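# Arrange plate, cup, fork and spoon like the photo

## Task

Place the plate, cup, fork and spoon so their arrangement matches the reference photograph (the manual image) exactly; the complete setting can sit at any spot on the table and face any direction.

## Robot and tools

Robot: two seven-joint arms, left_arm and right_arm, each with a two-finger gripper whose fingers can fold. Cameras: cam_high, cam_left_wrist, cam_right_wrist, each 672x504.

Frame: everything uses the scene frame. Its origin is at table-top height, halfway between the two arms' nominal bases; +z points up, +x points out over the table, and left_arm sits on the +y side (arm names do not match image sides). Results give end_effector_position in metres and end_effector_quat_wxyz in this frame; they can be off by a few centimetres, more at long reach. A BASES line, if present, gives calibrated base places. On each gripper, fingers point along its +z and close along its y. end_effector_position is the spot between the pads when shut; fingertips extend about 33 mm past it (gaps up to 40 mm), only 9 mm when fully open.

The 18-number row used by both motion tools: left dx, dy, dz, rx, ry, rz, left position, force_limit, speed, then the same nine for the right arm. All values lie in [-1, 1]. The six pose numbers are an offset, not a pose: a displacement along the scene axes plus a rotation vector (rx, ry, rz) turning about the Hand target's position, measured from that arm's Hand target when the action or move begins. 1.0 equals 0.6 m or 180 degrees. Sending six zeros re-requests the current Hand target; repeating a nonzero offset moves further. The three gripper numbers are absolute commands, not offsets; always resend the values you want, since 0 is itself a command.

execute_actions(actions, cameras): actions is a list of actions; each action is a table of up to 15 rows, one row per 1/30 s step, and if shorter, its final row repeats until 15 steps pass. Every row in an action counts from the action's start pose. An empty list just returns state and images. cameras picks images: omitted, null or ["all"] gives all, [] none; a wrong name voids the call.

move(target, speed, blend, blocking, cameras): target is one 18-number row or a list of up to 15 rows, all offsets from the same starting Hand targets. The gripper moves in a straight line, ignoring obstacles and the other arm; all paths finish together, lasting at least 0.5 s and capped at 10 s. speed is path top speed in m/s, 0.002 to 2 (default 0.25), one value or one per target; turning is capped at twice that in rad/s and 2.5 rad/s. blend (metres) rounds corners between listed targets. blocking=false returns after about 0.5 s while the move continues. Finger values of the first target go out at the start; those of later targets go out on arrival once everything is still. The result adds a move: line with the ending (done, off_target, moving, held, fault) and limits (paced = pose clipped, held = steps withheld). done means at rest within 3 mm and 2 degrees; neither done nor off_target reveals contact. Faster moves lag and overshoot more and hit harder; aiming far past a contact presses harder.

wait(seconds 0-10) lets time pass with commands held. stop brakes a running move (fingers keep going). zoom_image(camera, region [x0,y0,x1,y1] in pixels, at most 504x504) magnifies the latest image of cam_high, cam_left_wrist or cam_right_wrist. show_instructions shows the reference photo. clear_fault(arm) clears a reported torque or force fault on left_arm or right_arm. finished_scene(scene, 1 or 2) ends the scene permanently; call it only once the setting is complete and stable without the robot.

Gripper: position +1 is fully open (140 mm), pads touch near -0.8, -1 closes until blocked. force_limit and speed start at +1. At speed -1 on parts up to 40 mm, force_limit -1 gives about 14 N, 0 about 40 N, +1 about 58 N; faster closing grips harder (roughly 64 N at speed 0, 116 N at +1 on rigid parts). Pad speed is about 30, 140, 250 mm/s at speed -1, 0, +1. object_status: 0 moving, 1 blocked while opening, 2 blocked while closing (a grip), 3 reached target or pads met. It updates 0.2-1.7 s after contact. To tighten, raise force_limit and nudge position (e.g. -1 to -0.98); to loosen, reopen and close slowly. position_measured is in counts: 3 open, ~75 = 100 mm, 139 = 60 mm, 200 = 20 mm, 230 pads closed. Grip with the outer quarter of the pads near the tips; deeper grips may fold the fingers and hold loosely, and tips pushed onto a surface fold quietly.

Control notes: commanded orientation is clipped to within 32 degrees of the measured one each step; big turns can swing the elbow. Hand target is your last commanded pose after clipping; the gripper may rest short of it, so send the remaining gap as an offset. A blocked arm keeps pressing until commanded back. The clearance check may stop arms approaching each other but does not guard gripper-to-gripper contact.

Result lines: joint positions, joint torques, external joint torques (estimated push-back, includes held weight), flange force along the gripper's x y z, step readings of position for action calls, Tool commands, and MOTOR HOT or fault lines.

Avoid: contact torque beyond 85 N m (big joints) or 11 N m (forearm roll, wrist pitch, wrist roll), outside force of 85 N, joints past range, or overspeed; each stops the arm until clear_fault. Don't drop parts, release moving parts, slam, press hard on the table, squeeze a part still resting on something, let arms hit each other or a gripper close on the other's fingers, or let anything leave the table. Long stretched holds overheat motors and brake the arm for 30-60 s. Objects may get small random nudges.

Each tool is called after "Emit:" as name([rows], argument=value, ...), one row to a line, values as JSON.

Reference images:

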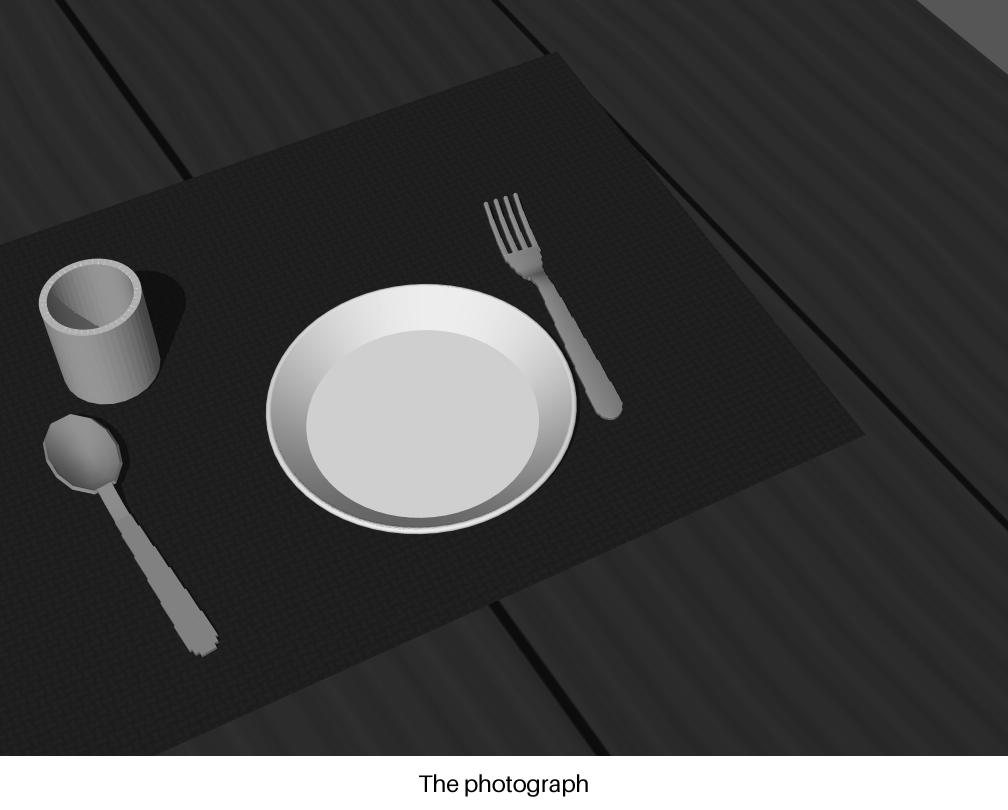

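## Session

Emit:
execute_actions(actions=[])

Emit:
zoom_image(camera="cam_high", region=[150, 100, 600, 500])

Scene clock: 0.00 s.
left_arm: end_effector_position=(+0.6370, +0.2884, +0.2788) position_measured=3 object_status=3 end_effector_quat_wxyz=(+0.646, +0.667, +0.226, +0.294) | right_arm: end_effector_position=(+0.4995, -0.0423, +0.3411) position_measured=3 object_status=3 end_effector_quat_wxyz=(+0.173, +0.769, +0.462, +0.407)
Joint positions: left_arm=[0.056 0.047 0.194 -2.567 -2.059 1.82 -0.365] | right_arm=[0.525 -0.291 0.062 -2.419 -1.164 2.764 -1.073]
Joint velocities: within noise
Joint torques (N m): no reading
External joint torques (N m): no reading
Flange force (N): no reading
Hand target: left_arm +0.6370, +0.2884, +0.2788; +0.646, +0.667, +0.226, +0.294 | right_arm +0.4995, -0.0423, +0.3411; +0.173, +0.769, +0.462, +0.407
Tool commands: left_gripper/position=+1.0 left_gripper/force_limit=+1.0 left_gripper/speed=+1.0 right_gripper/position=+1.0 right_gripper/force_limit=+1.0 right_gripper/speed=+1.0

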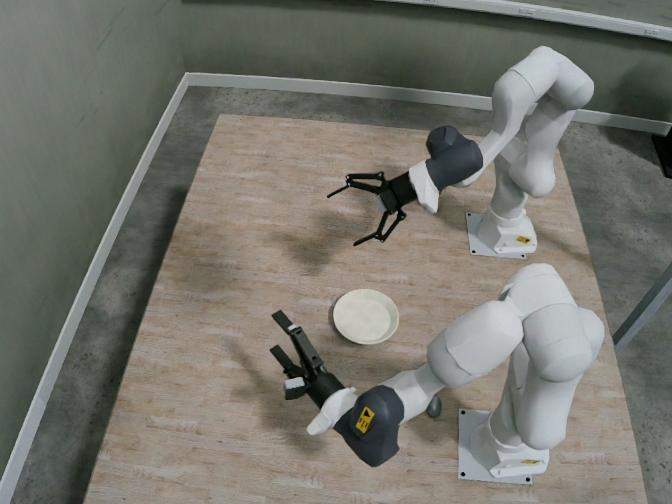

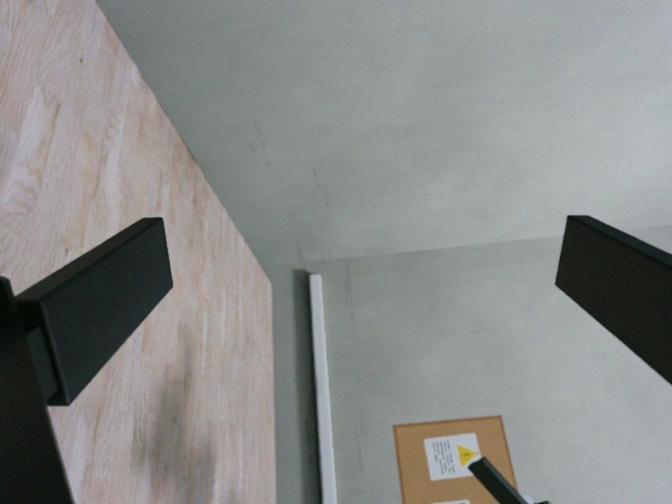

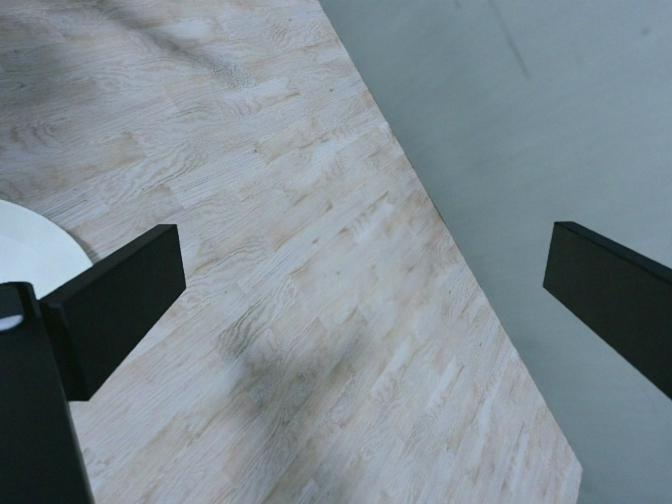

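Scaled by 1.120.

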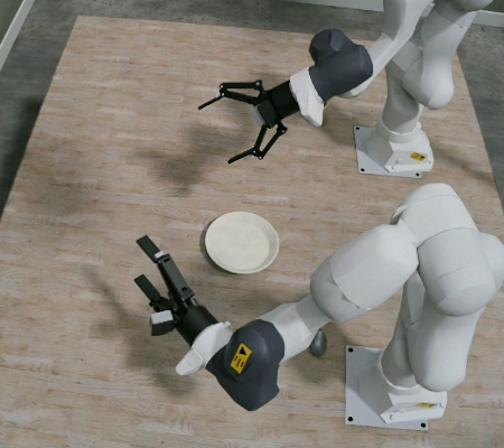

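Emit:
move(target=[-0.228,0.02,0.285,0.366,0.344,0,1,1,1, -0.249,-0.43,0.1815,-0.040,0.289,0,1,1,1])

Scene clock: 6.33 s.
left_arm: end_effector_position=(+0.5010, +0.2997, +0.4502) position_measured=3 object_status=3 end_effector_quat_wxyz=(+0.003, +0.948, +0.319, +0.001) | right_arm: end_effector_position=(+0.3508, -0.2999, +0.4499) position_measured=3 object_status=3 end_effector_quat_wxyz=(+0.001, +0.858, +0.513, +0.001)
Joint positions: left_arm=[0.605 -0.289 -0.668 -1.713 -0.182 1.489 -2.317] | right_arm=[0.988 -0.585 -0.554 -1.934 -0.299 1.429 -2.17]
Joint velocities: left_arm=[0.001 0.001 -0.001 0.002 0.001 -0.001 -0.004] | right_arm=[within noise]
Joint torques (N m): left_arm=[1.43 -13.27 5.94 22.76 1.23 2.52 -0.13] | right_arm=[0.31 -5.86 9.14 24.41 0.89 2.48 -0.05]
External joint torques (N m): left_arm=[1.33 1.29 0.29 -0.54 0.28 -0.12 -0.13] | right_arm=[0.33 0.22 0.28 2.37 -0.02 -0.15 -0.05]
Flange force (N): left_arm=[3.6 2.2 -0.3] | right_arm=[3.9 4.5 -8.8]
Hand target: left_arm +0.5002, +0.3004, +0.4498; +0.001, +0.947, +0.321, +0.000 | right_arm +0.3501, -0.3003, +0.4500; +0.000, +0.857, +0.515, +0.000
Off the commanded pose: left_arm 0.001 m, 0 deg | right_arm 0.001 m, 0 deg.
move: done

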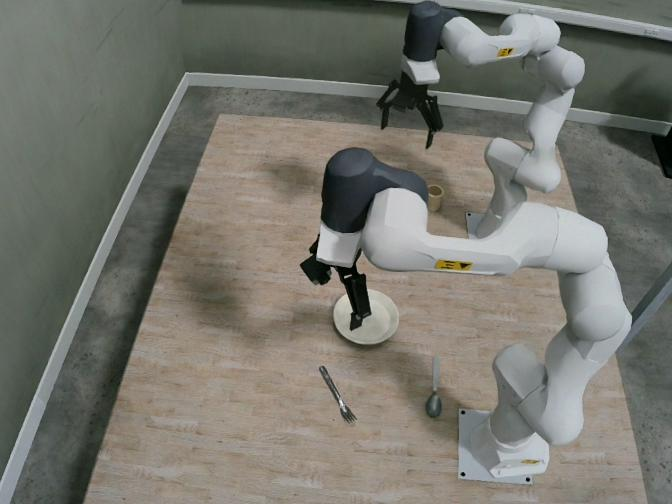

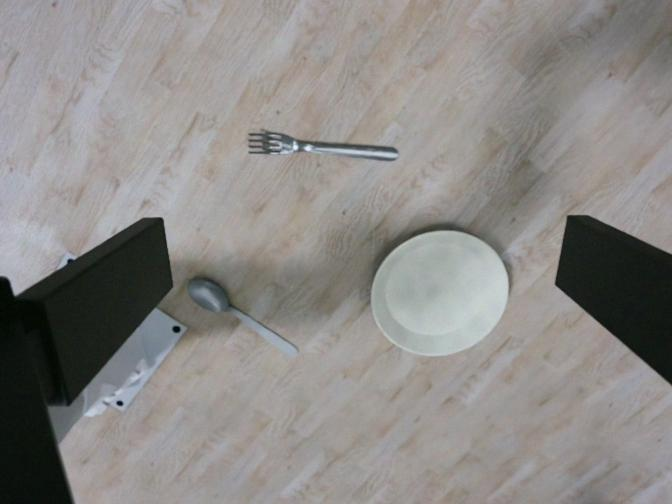

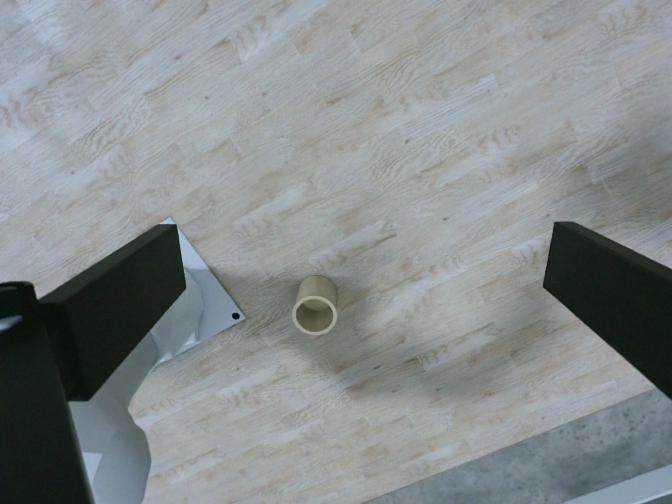

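Emit:
move(target=[-0.042,-0.002,-0.55,0,0,-0.523,-0.3,-1,0, -0.167,-0.316,-0.333,0,0,-0.442,1,1,1])

Scene clock: 15.83 s.
left_arm: end_effector_position=(+0.4750, +0.2994, +0.1204) position_measured=167 object_status=3 end_effector_quat_wxyz=(+0.000, +0.881, -0.474, -0.002) | right_arm: end_effector_position=(+0.2494, -0.4910, +0.2510) position_measured=3 object_status=3 end_effector_quat_wxyz=(+0.001, +0.989, -0.151, +0.000)
Joint positions: left_arm=[0.167 -0.139 -0.396 -2.498 -0.074 2.365 -0.796] | right_arm=[0.054 -0.845 -0.389 -2.669 -0.301 1.85 -1.384]
Joint velocities: left_arm=[0.001 0.001 0.001 -0.001 -0.002 0 0.005] | right_arm=[within noise]
Joint torques (N m): left_arm=[0.56 -22.96 2.2 20.9 0.18 2.97 0.16] | right_arm=[-0.26 -2.84 6.69 25.83 0.81 3.01 0.28]
External joint torques (N m): left_arm=[0.66 0.39 0.93 -1.08 -0.39 0.32 0.16] | right_arm=[-0.26 0.26 0.6 2.01 -0.02 0.36 0.28]
Flange force (N): left_arm=[-3.7 0.6 2.2] | right_arm=[5.1 -0.8 -3.9]
Hand target: left_arm +0.4750, +0.2992, +0.1198; +0.000, +0.880, -0.475, -0.001 | right_arm +0.2499, -0.4899, +0.2502; -0.001, +0.988, -0.153, +0.000
Off the commanded pose: left_arm 0.001 m, 0 deg | right_arm 0.002 m, 0 deg.
move: done

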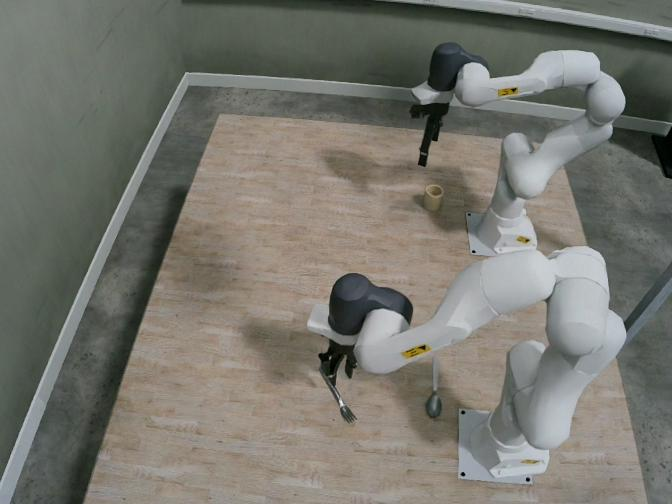

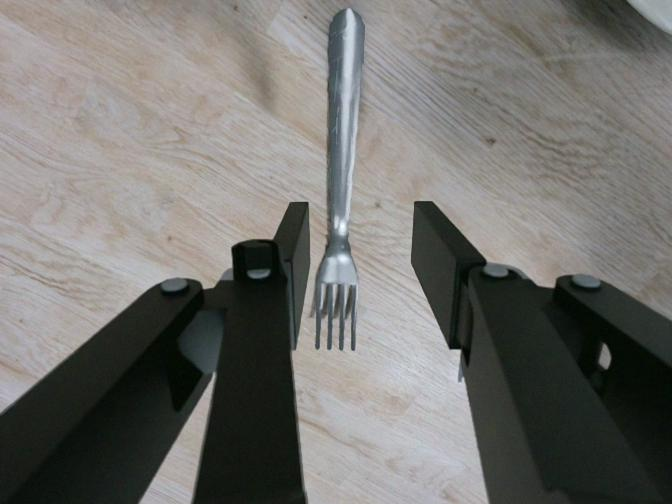

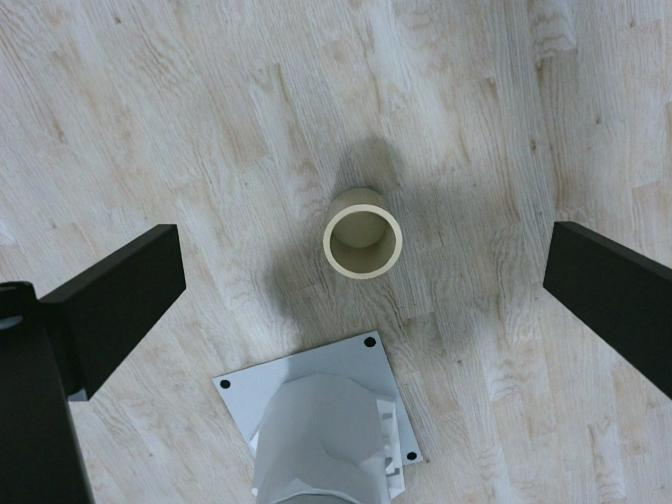

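Emit:
move(target=[0.0185,-0.004,-0.1247,0,0,0,-0.3,-1,0, 0.0385,-0.0295,-0.155,0.058,0.1855,0,1,1,1], speed=0.2)

Scene clock: 20.60 s.
left_arm: end_effector_position=(+0.4844, +0.2965, +0.0450) position_measured=167 object_status=3 end_effector_quat_wxyz=(+0.001, +0.879, -0.476, -0.002) | right_arm: end_effector_position=(+0.2732, -0.5087, +0.1570) position_measured=3 object_status=3 end_effector_quat_wxyz=(-0.043, +0.943, -0.147, -0.296)
Joint positions: left_arm=[0.169 0.068 -0.391 -2.51 0.046 2.567 -0.877] | right_arm=[0.225 0.07 -0.622 -2.188 -0.017 1.64 -1.654]
Joint velocities: left_arm=[within noise] | right_arm=[0 -0.001 0 0 0 -0.001 -0.006]
Joint torques (N m): left_arm=[0.91 -27.03 -0.15 18.99 0.77 2.97 -0.27] | right_arm=[-0.81 -24.98 -0.8 23.74 0.81 0.48 -0.04]
External joint torques (N m): left_arm=[0.93 0.62 0.55 -0.35 0.34 0.33 -0.27] | right_arm=[-0.8 1.39 0.38 2.49 0.24 -0.25 -0.02]
Flange force (N): left_arm=[0.2 -1.5 3.8] | right_arm=[11.5 1.2 -8.7]
Hand target: left_arm +0.4861, +0.2968, +0.0450; +0.000, +0.880, -0.475, -0.001 | right_arm +0.2730, -0.5076, +0.1572; -0.045, +0.943, -0.146, -0.297
Off the commanded pose: left_arm 0.002 m, 0 deg | right_arm 0.001 m, 0 deg.
move: done

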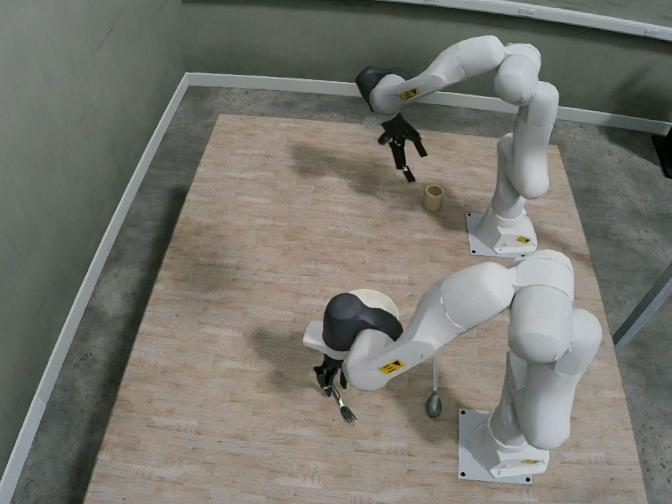

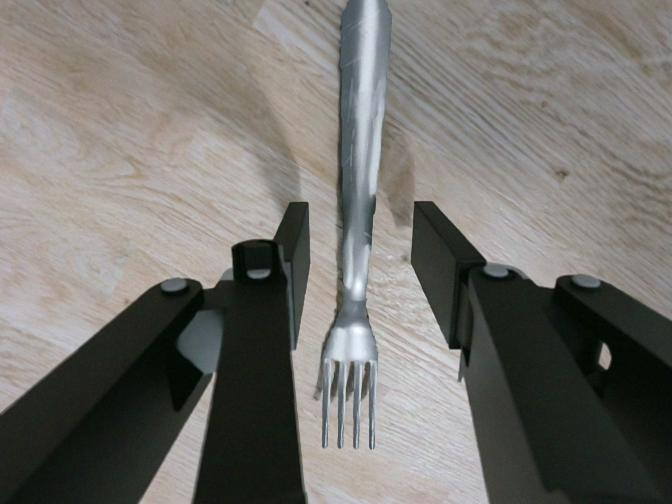

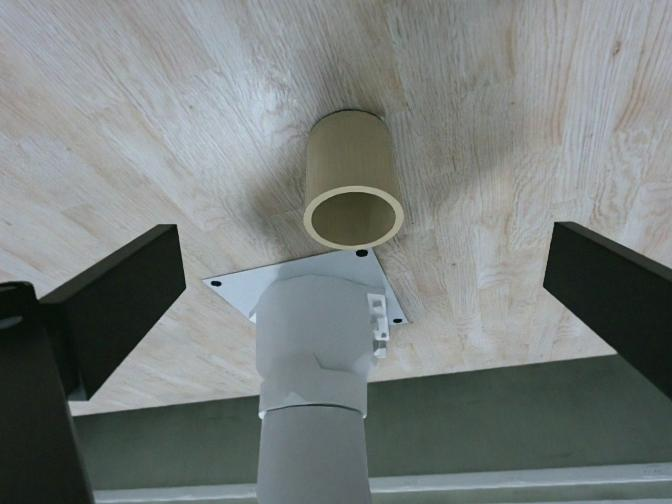

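Emit:
move(target=[0,0,-0.0255,0,0,0,-0.3,-1,0, -0.1092,0.0343,-0.1645,0,0,0,1,1,1], speed=0.06)

Scene clock: 24.07 s.
left_arm: end_effector_position=(+0.4860, +0.2961, +0.0307) position_measured=167 object_status=3 end_effector_quat_wxyz=(+0.001, +0.879, -0.476, -0.001) | right_arm: end_effector_position=(+0.2077, -0.4873, +0.0597) position_measured=3 object_status=3 end_effector_quat_wxyz=(-0.044, +0.942, -0.146, -0.298)
Joint positions: left_arm=[0.169 0.11 -0.386 -2.51 0.079 2.607 -0.901] | right_arm=[0.222 0.075 -0.623 -2.488 -0.017 1.94 -1.656]
Joint velocities: left_arm=[within noise] | right_arm=[0 -0.001 0 -0.001 0 0.004 -0.001]
Joint torques (N m): left_arm=[0.94 -27.89 -0.46 18.2 0.78 3 -0.17] | right_arm=[-0.92 -22.28 -0.77 19.39 0.51 0.93 -0.08]
External joint torques (N m): left_arm=[1.05 0.76 0.73 -0.67 0.35 0.33 -0.17] | right_arm=[-0.96 1.24 0.29 1.73 0.09 0.22 -0.06]
Flange force (N): left_arm=[-0.9 -1.1 4.2] | right_arm=[10.2 1.6 -2.2]
Hand target: left_arm +0.4861, +0.2968, +0.0297; +0.000, +0.880, -0.475, -0.001 | right_arm +0.2075, -0.4870, +0.0585; -0.045, +0.943, -0.146, -0.297
Off the commanded pose: left_arm 0.001 m, 0 deg | right_arm 0.001 m, 0 deg.
move: done

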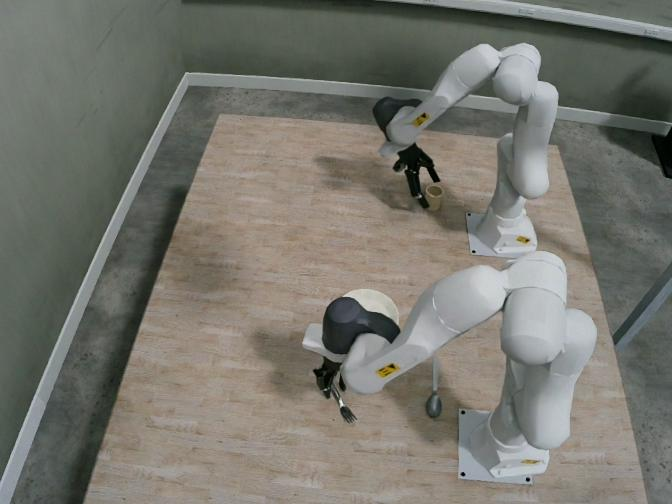

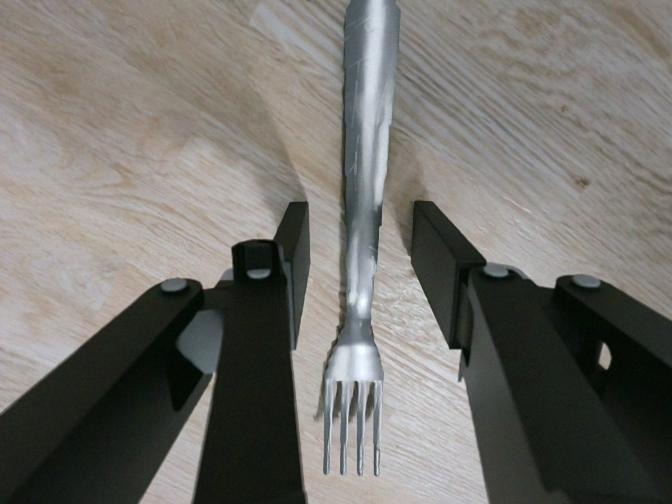

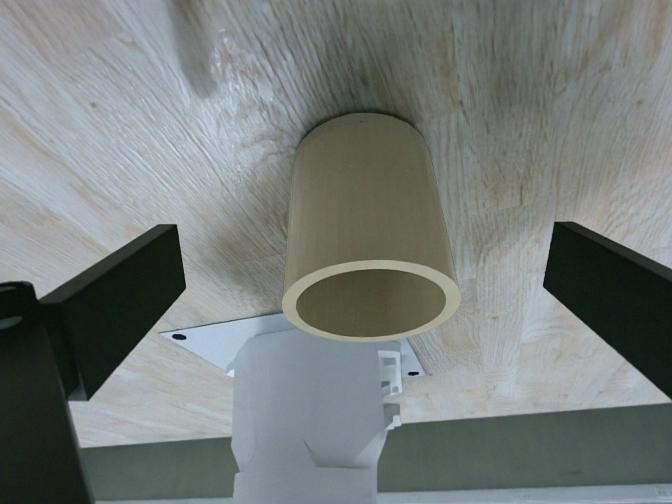

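Emit:
move(target=[0,0,0,0,0,0,-1,-0.8,-1, 0,0,0,0,0,0,-1,-0.6,-1])

Emit:
wait(seconds=0.7, cameras=[])

Scene clock: 27.47 s.
left_arm: end_effector_position=(+0.4862, +0.2961, +0.0307) position_measured=212 object_status=2 end_effector_quat_wxyz=(+0.001, +0.879, -0.476, -0.001) | right_arm: end_effector_position=(+0.2078, -0.4874, +0.0596) position_measured=133 object_status=0 end_effector_quat_wxyz=(-0.044, +0.943, -0.145, -0.298)
Joint positions: left_arm=[0.169 0.11 -0.386 -2.51 0.08 2.608 -0.902] | right_arm=[0.221 0.075 -0.623 -2.488 -0.017 1.941 -1.657]
Joint velocities: within noise
Joint torques (N m): left_arm=[0.88 -27.88 -0.55 18.01 0.64 2.91 -0.18] | right_arm=[-0.77 -21.2 -0.58 17.96 0.5 1.54 -0.12]
External joint torques (N m): left_arm=[0.98 0.84 0.63 -0.91 0.22 0.23 -0.18] | right_arm=[-0.87 2.12 0.42 0.37 0.08 0.85 -0.1]
Flange force (N): left_arm=[-1.3 -0.5 3.9] | right_arm=[11.0 1.4 3.0]
Hand target: left_arm +0.4861, +0.2968, +0.0297; +0.000, +0.880, -0.475, -0.001 | right_arm +0.2075, -0.4870, +0.0585; -0.045, +0.943, -0.146, -0.297
Off the commanded pose: left_arm 0.001 m, 0 deg | right_arm 0.001 m, 0 deg.
move: done

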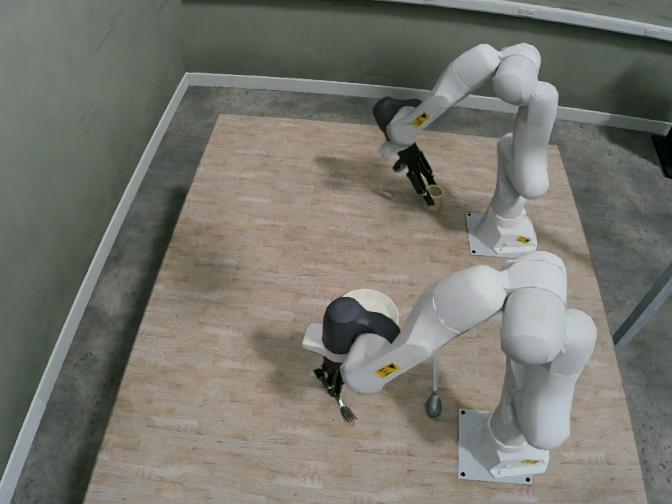

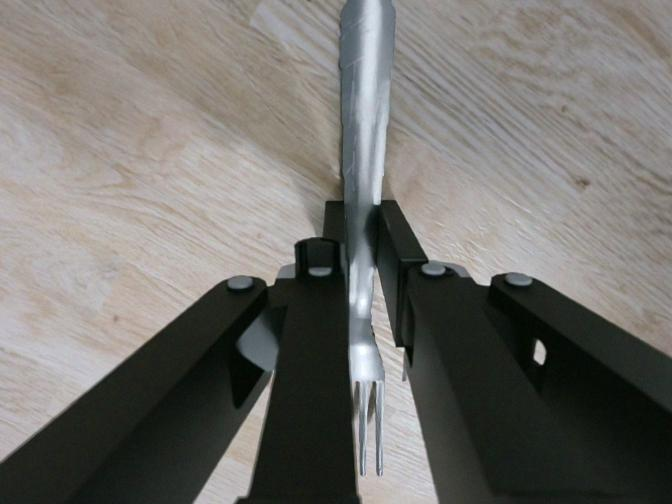

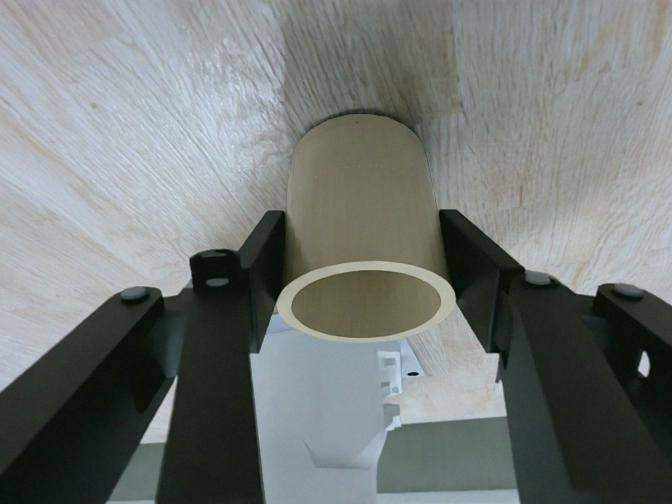

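Scene clock: 28.17 s.
left_arm: end_effector_position=(+0.4862, +0.2961, +0.0307) position_measured=212 object_status=2 end_effector_quat_wxyz=(+0.001, +0.879, -0.476, -0.001) | right_arm: end_effector_position=(+0.2078, -0.4874, +0.0596) position_measured=133 object_status=2 end_effector_quat_wxyz=(-0.044, +0.943, -0.145, -0.298)
Joint positions: left_arm=[0.169 0.11 -0.386 -2.51 0.08 2.608 -0.902] | right_arm=[0.221 0.075 -0.623 -2.488 -0.017 1.941 -1.658]
Joint velocities: within noise
Joint torques (N m): left_arm=[0.79 -27.9 -0.55 17.93 0.63 2.91 -0.19] | right_arm=[-0.78 -21.25 -0.58 17.9 0.5 1.51 -0.03]
External joint torques (N m): left_arm=[0.79 0.62 0.53 -0.82 0.22 0.26 -0.19] | right_arm=[-0.8 2.17 0.5 0.31 0.08 0.82 -0.02]
Flange force (N): left_arm=[-1.3 -0.1 3.4] | right_arm=[10.9 1.1 3.1]
Hand target: left_arm +0.4861, +0.2968, +0.0297; +0.000, +0.880, -0.475, -0.001 | right_arm +0.2075, -0.4870, +0.0585; -0.045, +0.943, -0.146, -0.297
Tool commands: left_gripper/position=-1.0 left_gripper/force_limit=-0.8 left_gripper/speed=-1.0 right_gripper/position=-1.0 right_gripper/force_limit=-0.6 right_gripper/speed=-1.0
Off the commanded pose: left_arm 0.001 m, 0 deg | right_arm 0.001 m, 0 deg.
wait: 0.70 s; at rest by 0.17 s
No camera images: "cameras" was empty.

Emit:
move([
  [0,0,0.2,0,0,0,-1,-0.8,-1, 0,0,0.2,0,0,0,-1,-0.6,-1],
  [-0.0235,-0.239,0.317,0,0,0.0,-1,-0.8,-1, 0.0,0.45,0.25,0,0,0,-1,-0.6,-1],
], speed=[0.12,0.2], blend=0.03)

Scene clock: 33.67 s.
left_arm: end_effector_position=(+0.4724, +0.1530, +0.2200) position_measured=212 object_status=2 end_effector_quat_wxyz=(+0.001, +0.879, -0.476, +0.001) | right_arm: end_effector_position=(+0.2060, -0.2189, +0.2078) position_measured=133 object_status=2 end_effector_quat_wxyz=(-0.044, +0.943, -0.142, -0.298)
Joint positions: left_arm=[0.072 -0.129 -0.562 -2.195 -0.081 2.086 -1.064] | right_arm=[0.42 -0.286 -0.195 -2.444 0.253 1.626 -1.096]
Joint velocities: left_arm=[0 0 0 -0.001 0 0 -0.005] | right_arm=[within noise]
Joint torques (N m): left_arm=[1.01 -22.87 2.51 24.14 1.06 2.63 -0.09] | right_arm=[-0.73 -19.42 1.56 25.2 1.67 0.93 0.15]
External joint torques (N m): left_arm=[1 0.7 0.46 -0.21 0.34 -0.05 -0.09] | right_arm=[-0.71 0.51 0.57 2.9 0.39 0.09 0.16]
Flange force (N): left_arm=[1.7 -2.3 1.1] | right_arm=[5.0 -5.5 -7.9]
Hand target: left_arm +0.4720, +0.1534, +0.2199; +0.000, +0.880, -0.475, -0.001 | right_arm +0.2075, -0.2170, +0.2085; -0.045, +0.943, -0.146, -0.297
Off the commanded pose: left_arm 0.000 m, 0 deg | right_arm 0.003 m, 0 deg.
move: done

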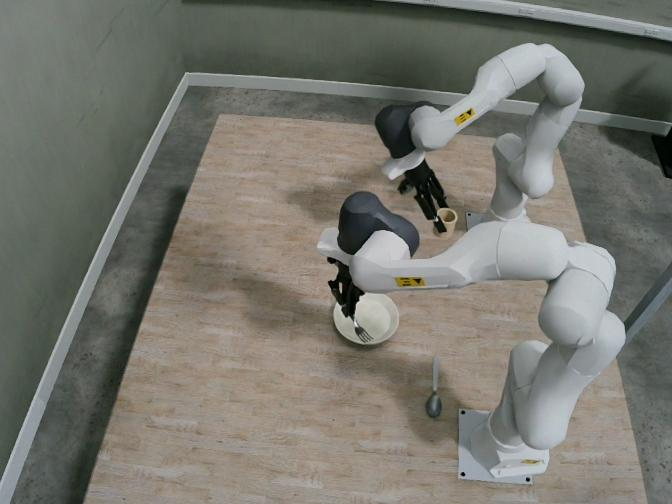

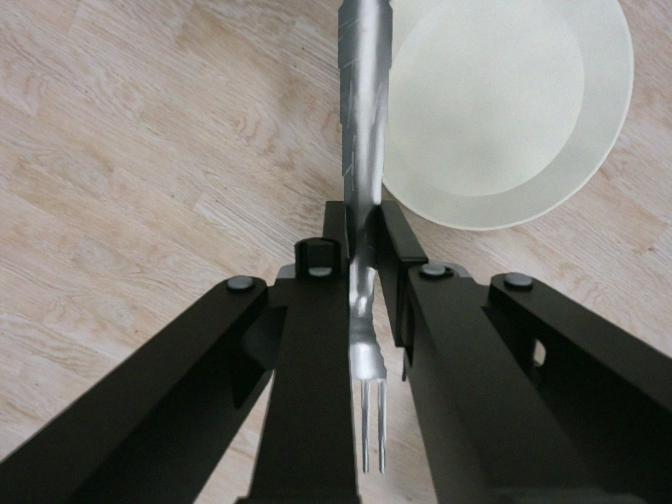

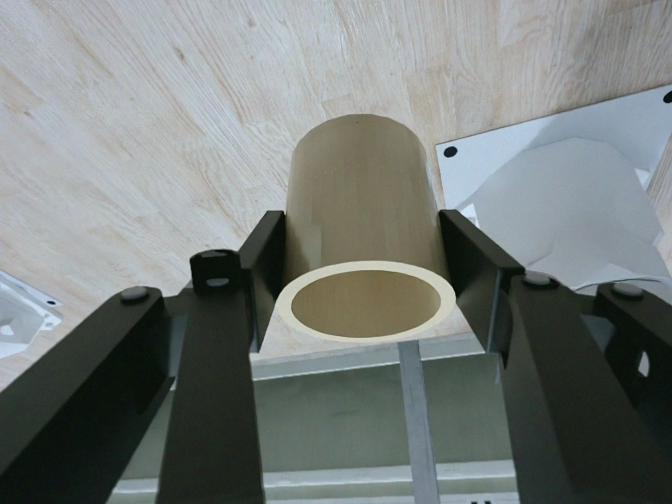

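Emit:
move(target=[0.0158,0.0085,-0.21,0,0,0,-1,-0.8,-1, 0,0,0,0,0,0,-1,-0.6,-1], speed=0.12, cameras=["cam_left_wrist"])

Scene clock: 38.20 s.
left_arm: end_effector_position=(+0.4802, +0.1589, +0.0941) position_measured=212 object_status=2 end_effector_quat_wxyz=(+0.001, +0.879, -0.476, -0.003) | right_arm: end_effector_position=(+0.2061, -0.2188, +0.2078) position_measured=133 object_status=2 end_effector_quat_wxyz=(-0.043, +0.943, -0.143, -0.298)
Joint positions: left_arm=[0.071 0.099 -0.561 -2.318 0.075 2.395 -1.16] | right_arm=[0.42 -0.286 -0.195 -2.444 0.253 1.626 -1.094]
Joint velocities: left_arm=[-0.001 0.001 0.001 0 0.001 0.001 -0.007] | right_arm=[within noise]
Joint torques (N m): left_arm=[0.73 -28.07 -1.06 21.24 0.91 3.07 -0.11] | right_arm=[-0.21 -19.47 1.29 25.12 1.59 0.89 0.3]
External joint torques (N m): left_arm=[0.75 0.57 0.49 -0.51 0.34 0.4 -0.11] | right_arm=[-0.3 0.34 0.19 2.87 0.3 0.05 0.32]
Flange force (N): left_arm=[-0.1 -1.0 3.3] | right_arm=[4.4 -5.3 -7.9]
Hand target: left_arm +0.4815, +0.1585, +0.0939; +0.000, +0.880, -0.475, -0.001 | right_arm +0.2075, -0.2170, +0.2085; -0.045, +0.943, -0.146, -0.297
Off the commanded pose: left_arm 0.001 m, 0 deg | right_arm 0.002 m, 0 deg.
move: done
Images, in order (width x height): cam_left_wrist 672x504.

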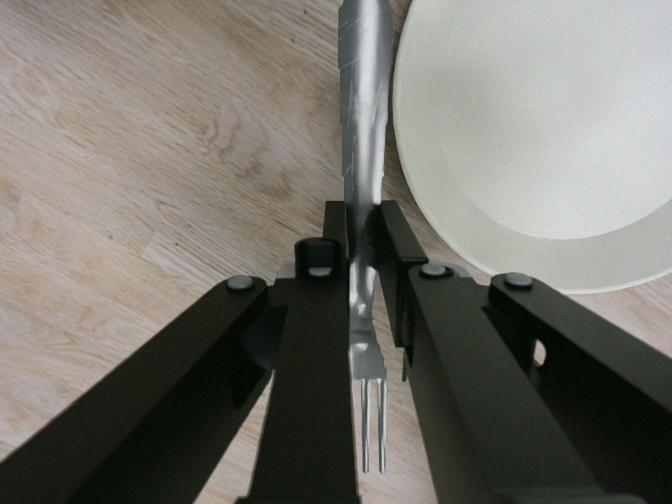

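Emit:
move(target=[0.0063,0.0042,-0.083,0,0,0,-1,-0.8,-1, 0,0,0,0,0,0,-1,-0.6,-1], speed=0.08, cameras=["cam_left_wrist"])

Scene clock: 40.93 s.
left_arm: end_effector_position=(+0.4843, +0.1613, +0.0444) position_measured=212 object_status=2 end_effector_quat_wxyz=(+0.001, +0.879, -0.476, -0.002) | right_arm: end_effector_position=(+0.2062, -0.2188, +0.2078) position_measured=133 object_status=2 end_effector_quat_wxyz=(-0.043, +0.943, -0.143, -0.298)
Joint positions: left_arm=[0.049 0.219 -0.522 -2.33 0.181 2.507 -1.227] | right_arm=[0.42 -0.286 -0.195 -2.444 0.253 1.626 -1.094]
Joint velocities: left_arm=[0.001 0 0.001 0.001 -0.002 0.001 -0.006] | right_arm=[within noise]
Joint torques (N m): left_arm=[0.45 -31.22 -2.41 19.7 0.85 3.12 -0.18] | right_arm=[-0.26 -19.6 1.37 25.15 1.57 0.87 0.25]
External joint torques (N m): left_arm=[0.4 0.3 0.73 -0.47 0.35 0.45 -0.18] | right_arm=[-0.23 0.39 0.38 2.77 0.28 0.02 0.27]
Flange force (N): left_arm=[-0.7 -0.2 3.3] | right_arm=[4.3 -5.4 -7.6]
Hand target: left_arm +0.4853, +0.1610, +0.0441; +0.000, +0.880, -0.475, -0.001 | right_arm +0.2075, -0.2170, +0.2085; -0.045, +0.943, -0.146, -0.297
Off the commanded pose: left_arm 0.001 m, 0 deg | right_arm 0.002 m, 0 deg.
move: done
Images, in order (width x height): cam_left_wrist 672x504.

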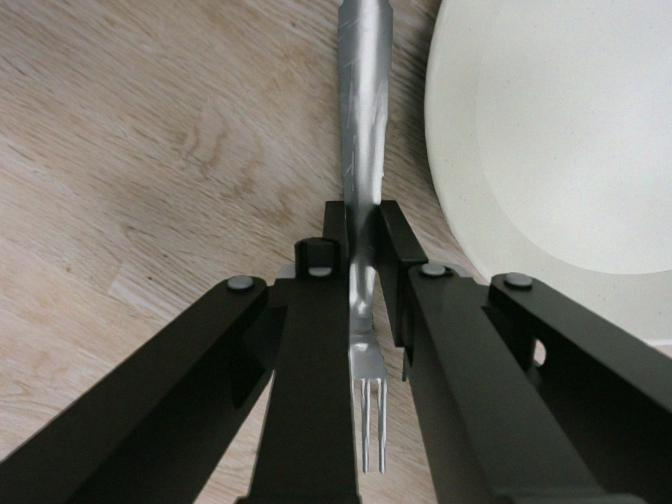

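Emit:
move([
  [0,0,-0.0235,0,0,0,-1,-0.8,-1, 0,0,0,0,0,0,-1,-0.6,-1],
  [0,0,-0.0235,0,0,0,-0.56,-0.8,-1, 0,0,0,0,0,0,-1,-0.6,-1],
], speed=0.04, cameras=["cam_left_wrist"])

Scene clock: 42.93 s.
left_arm: end_effector_position=(+0.4852, +0.1609, +0.0309) position_measured=200 object_status=0 end_effector_quat_wxyz=(+0.001, +0.880, -0.476, -0.001) | right_arm: end_effector_position=(+0.2062, -0.2188, +0.2078) position_measured=133 object_status=2 end_effector_quat_wxyz=(-0.043, +0.943, -0.143, -0.298)
Joint positions: left_arm=[0.036 0.252 -0.505 -2.33 0.212 2.538 -1.25] | right_arm=[0.42 -0.286 -0.195 -2.444 0.253 1.626 -1.094]
Joint velocities: within noise
Joint torques (N m): left_arm=[0.61 -31.94 -2.92 19.06 0.82 3.01 -0.23] | right_arm=[-0.25 -19.53 1.34 25.11 1.57 0.87 0.24]
External joint torques (N m): left_arm=[0.67 0.34 0.68 -0.57 0.33 0.35 -0.23] | right_arm=[-0.28 0.42 0.29 2.8 0.29 0.02 0.25]
Flange force (N): left_arm=[-1.3 -0.2 3.0] | right_arm=[4.5 -5.4 -7.8]
Hand target: left_arm +0.4853, +0.1610, +0.0300; +0.000, +0.880, -0.475, -0.001 | right_arm +0.2075, -0.2170, +0.2085; -0.045, +0.943, -0.146, -0.297
Off the commanded pose: left_arm 0.001 m, 0 deg | right_arm 0.002 m, 0 deg.
move: done
Images, in order (width x height): cam_left_wrist 672x504.

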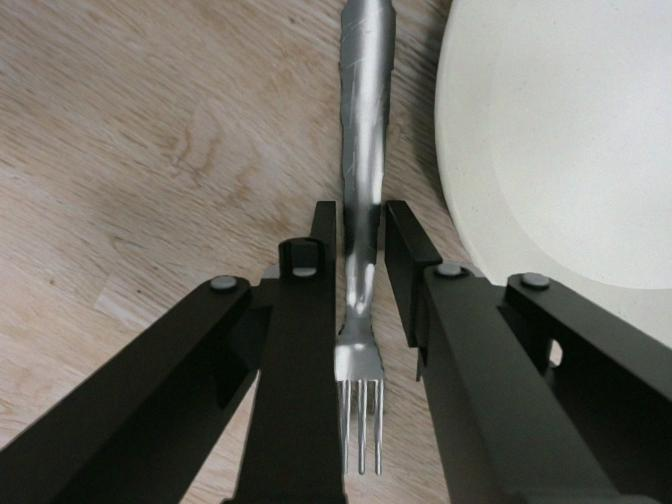

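Emit:
move([
  [0,0,0.2,0,0,0,-0.56,-0.8,-1, 0,0,0,0,0,0,-1,-0.6,-1],
  [-0.034,0.06,0.7,0,0,0.522,-0.56,-0.8,-1, -0.009,0.452,-0.08,0,0,0,-1,-0.6,-1],
], speed=[0.1,0.25])

Scene clock: 50.37 s.
left_arm: end_effector_position=(+0.4659, +0.1975, +0.4504) position_measured=200 object_status=3 end_effector_quat_wxyz=(+0.001, +0.948, +0.317, +0.002) | right_arm: end_effector_position=(+0.2015, +0.0513, +0.1592) position_measured=133 object_status=2 end_effector_quat_wxyz=(-0.043, +0.943, -0.143, -0.297)
Joint positions: left_arm=[0.438 -0.289 -0.72 -1.7 -0.189 1.487 -2.534] | right_arm=[0.669 0.138 0.069 -2.116 0.535 1.871 -0.783]
Joint velocities: left_arm=[0.001 0 0 0.001 0 -0.001 -0.008] | right_arm=[within noise]
Joint torques (N m): left_arm=[1.38 -12.12 6.3 22.69 0.88 2.53 -0.22] | right_arm=[0.03 -34.13 0.73 25.5 1.67 1.28 0.2]
External joint torques (N m): left_arm=[1.42 1.42 0.46 -0.5 -0.06 -0.09 -0.22] | right_arm=[0.22 0.62 0.39 3.15 0.48 0.16 0.22]
Flange force (N): left_arm=[3.0 3.0 -0.4] | right_arm=[4.0 -11.6 -4.6]
Hand target: left_arm +0.4649, +0.1970, +0.4500; +0.001, +0.948, +0.319, +0.000 | right_arm +0.2021, +0.0542, +0.1605; -0.045, +0.943, -0.146, -0.297
Off the commanded pose: left_arm 0.001 m, 0 deg | right_arm 0.003 m, 0 deg.
move: done

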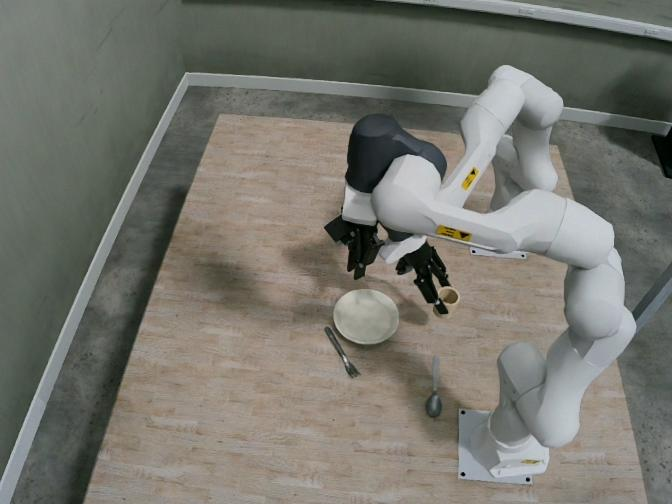

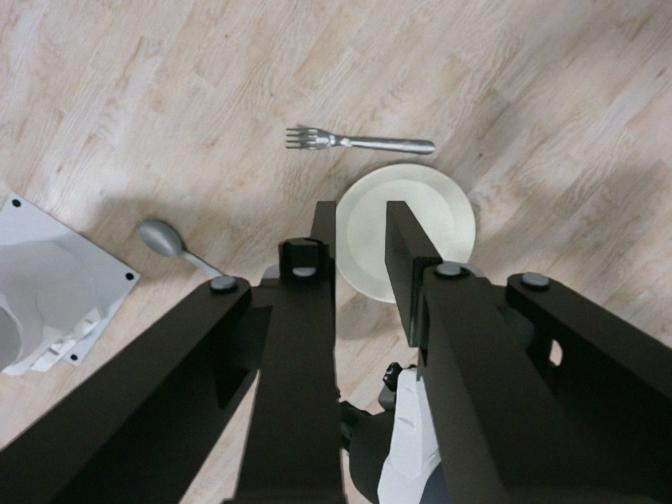

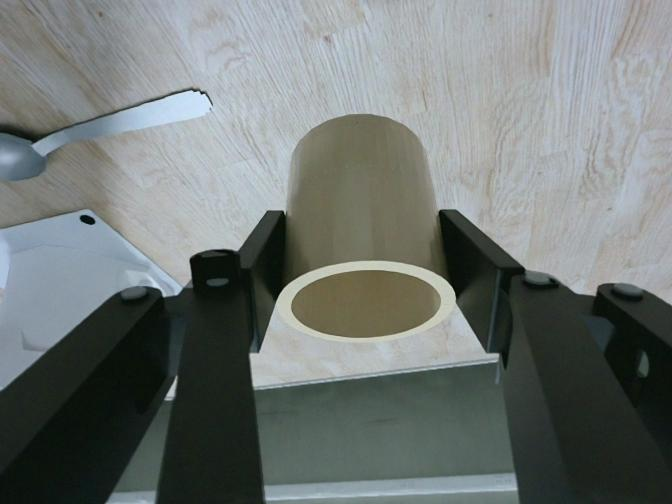

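Emit:
move(target=[0,0,0,0,0,0,-0.56,-0.8,-1, 0.0038,-0.0077,-0.145,0,0,0,-1,-0.6,-1], speed=0.1)

Scene clock: 54.83 s.
left_arm: end_effector_position=(+0.4658, +0.1975, +0.4504) position_measured=200 object_status=3 end_effector_quat_wxyz=(+0.001, +0.948, +0.318, +0.002) | right_arm: end_effector_position=(+0.2039, +0.0476, +0.0727) position_measured=133 object_status=2 end_effector_quat_wxyz=(-0.042, +0.942, -0.147, -0.297)
Joint positions: left_arm=[0.438 -0.288 -0.72 -1.699 -0.189 1.486 -2.536] | right_arm=[0.669 0.282 0.076 -2.161 0.566 2.038 -0.87]
Joint velocities: left_arm=[within noise] | right_arm=[0 -0.001 0 0 0 0.001 -0.007]
Joint torques (N m): left_arm=[0.91 -12.12 6.65 22.55 0.92 2.55 -0.18] | right_arm=[-0.96 -37.12 1.61 23.08 1.29 1.2 -0.14]
External joint torques (N m): left_arm=[0.81 1.26 0.69 -0.58 -0.04 -0.06 -0.18] | right_arm=[-1.03 0.21 0.49 2.81 0.46 0.2 -0.12]
Flange force (N): left_arm=[2.2 1.4 0.3] | right_arm=[5.0 -8.4 -2.8]
Hand target: left_arm +0.4649, +0.1970, +0.4500; +0.001, +0.948, +0.319, +0.000 | right_arm +0.2044, +0.0496, +0.0735; -0.045, +0.943, -0.146, -0.297
Off the commanded pose: left_arm 0.001 m, 0 deg | right_arm 0.002 m, 0 deg.
move: done

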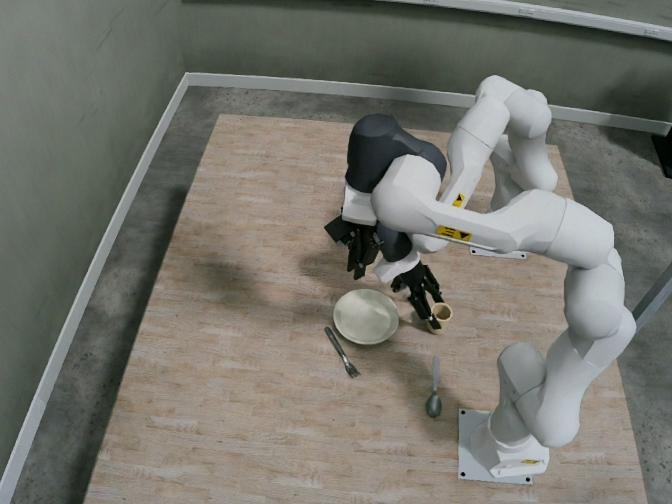

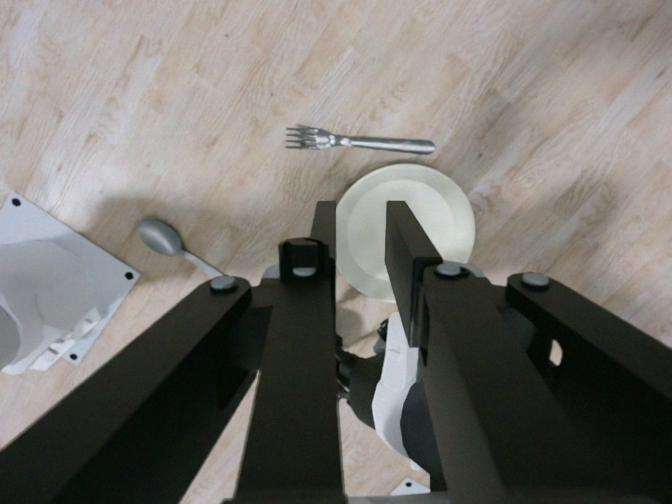

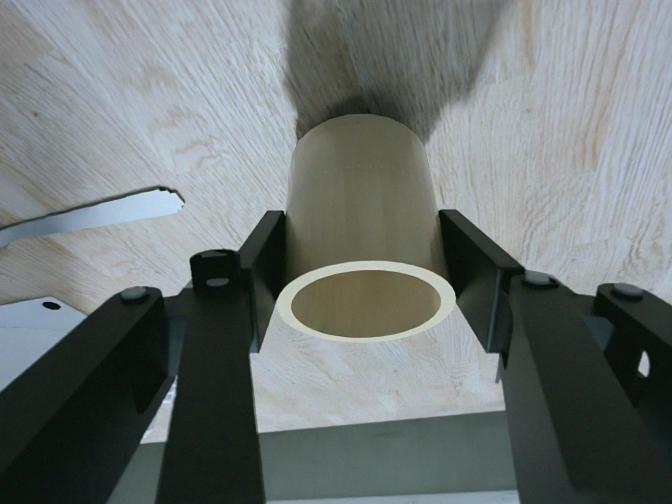

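Emit:
move([
  [0,0,0,0,0,0,-0.56,-0.8,-1, 0,-0.001,-0.0207,0,0,0,-1,-0.6,-1],
  [0,0,0,0,0,0,-0.56,-0.8,-1, 0,-0.001,-0.0207,0,0,0,0.25,-1,-1],
], speed=0.04, cameras=["cam_right_wrist"])

Scene clock: 57.43 s.
left_arm: end_effector_position=(+0.4658, +0.1975, +0.4504) position_measured=200 object_status=3 end_effector_quat_wxyz=(+0.001, +0.948, +0.318, +0.002) | right_arm: end_effector_position=(+0.2046, +0.0476, +0.0610) position_measured=98 object_status=0 end_effector_quat_wxyz=(-0.043, +0.943, -0.146, -0.297)
Joint positions: left_arm=[0.438 -0.288 -0.72 -1.699 -0.189 1.486 -2.536] | right_arm=[0.669 0.305 0.077 -2.163 0.573 2.061 -0.886]
Joint velocities: within noise
Joint torques (N m): left_arm=[0.91 -12.18 6.66 22.51 0.93 2.57 -0.17] | right_arm=[-0.31 -36.59 1.52 22.15 1.03 1.21 -0.08]
External joint torques (N m): left_arm=[0.94 1.35 0.83 -0.66 -0.02 -0.04 -0.17] | right_arm=[-0.28 1.01 0.42 2.24 0.26 0.2 -0.06]
Flange force (N): left_arm=[2.4 1.2 0.5] | right_arm=[5.5 -8.8 -0.9]
Hand target: left_arm +0.4649, +0.1970, +0.4500; +0.001, +0.948, +0.319, +0.000 | right_arm +0.2044, +0.0490, +0.0611; -0.045, +0.943, -0.146, -0.297
Off the commanded pose: left_arm 0.001 m, 0 deg | right_arm 0.001 m, 0 deg.
move: done
Images, in order (width x height): cam_right_wrist 672x504.

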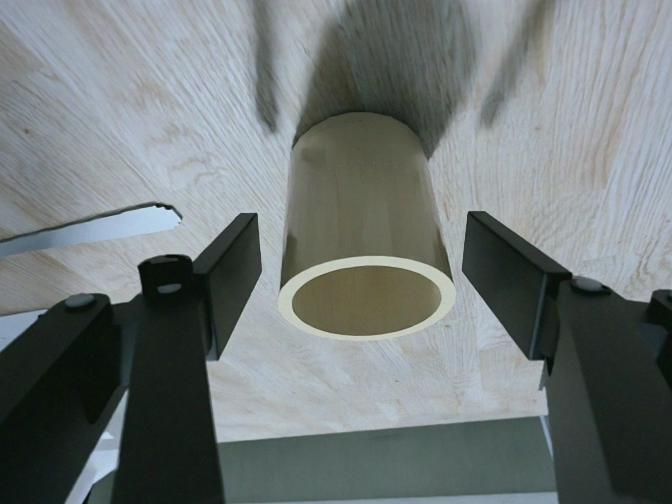

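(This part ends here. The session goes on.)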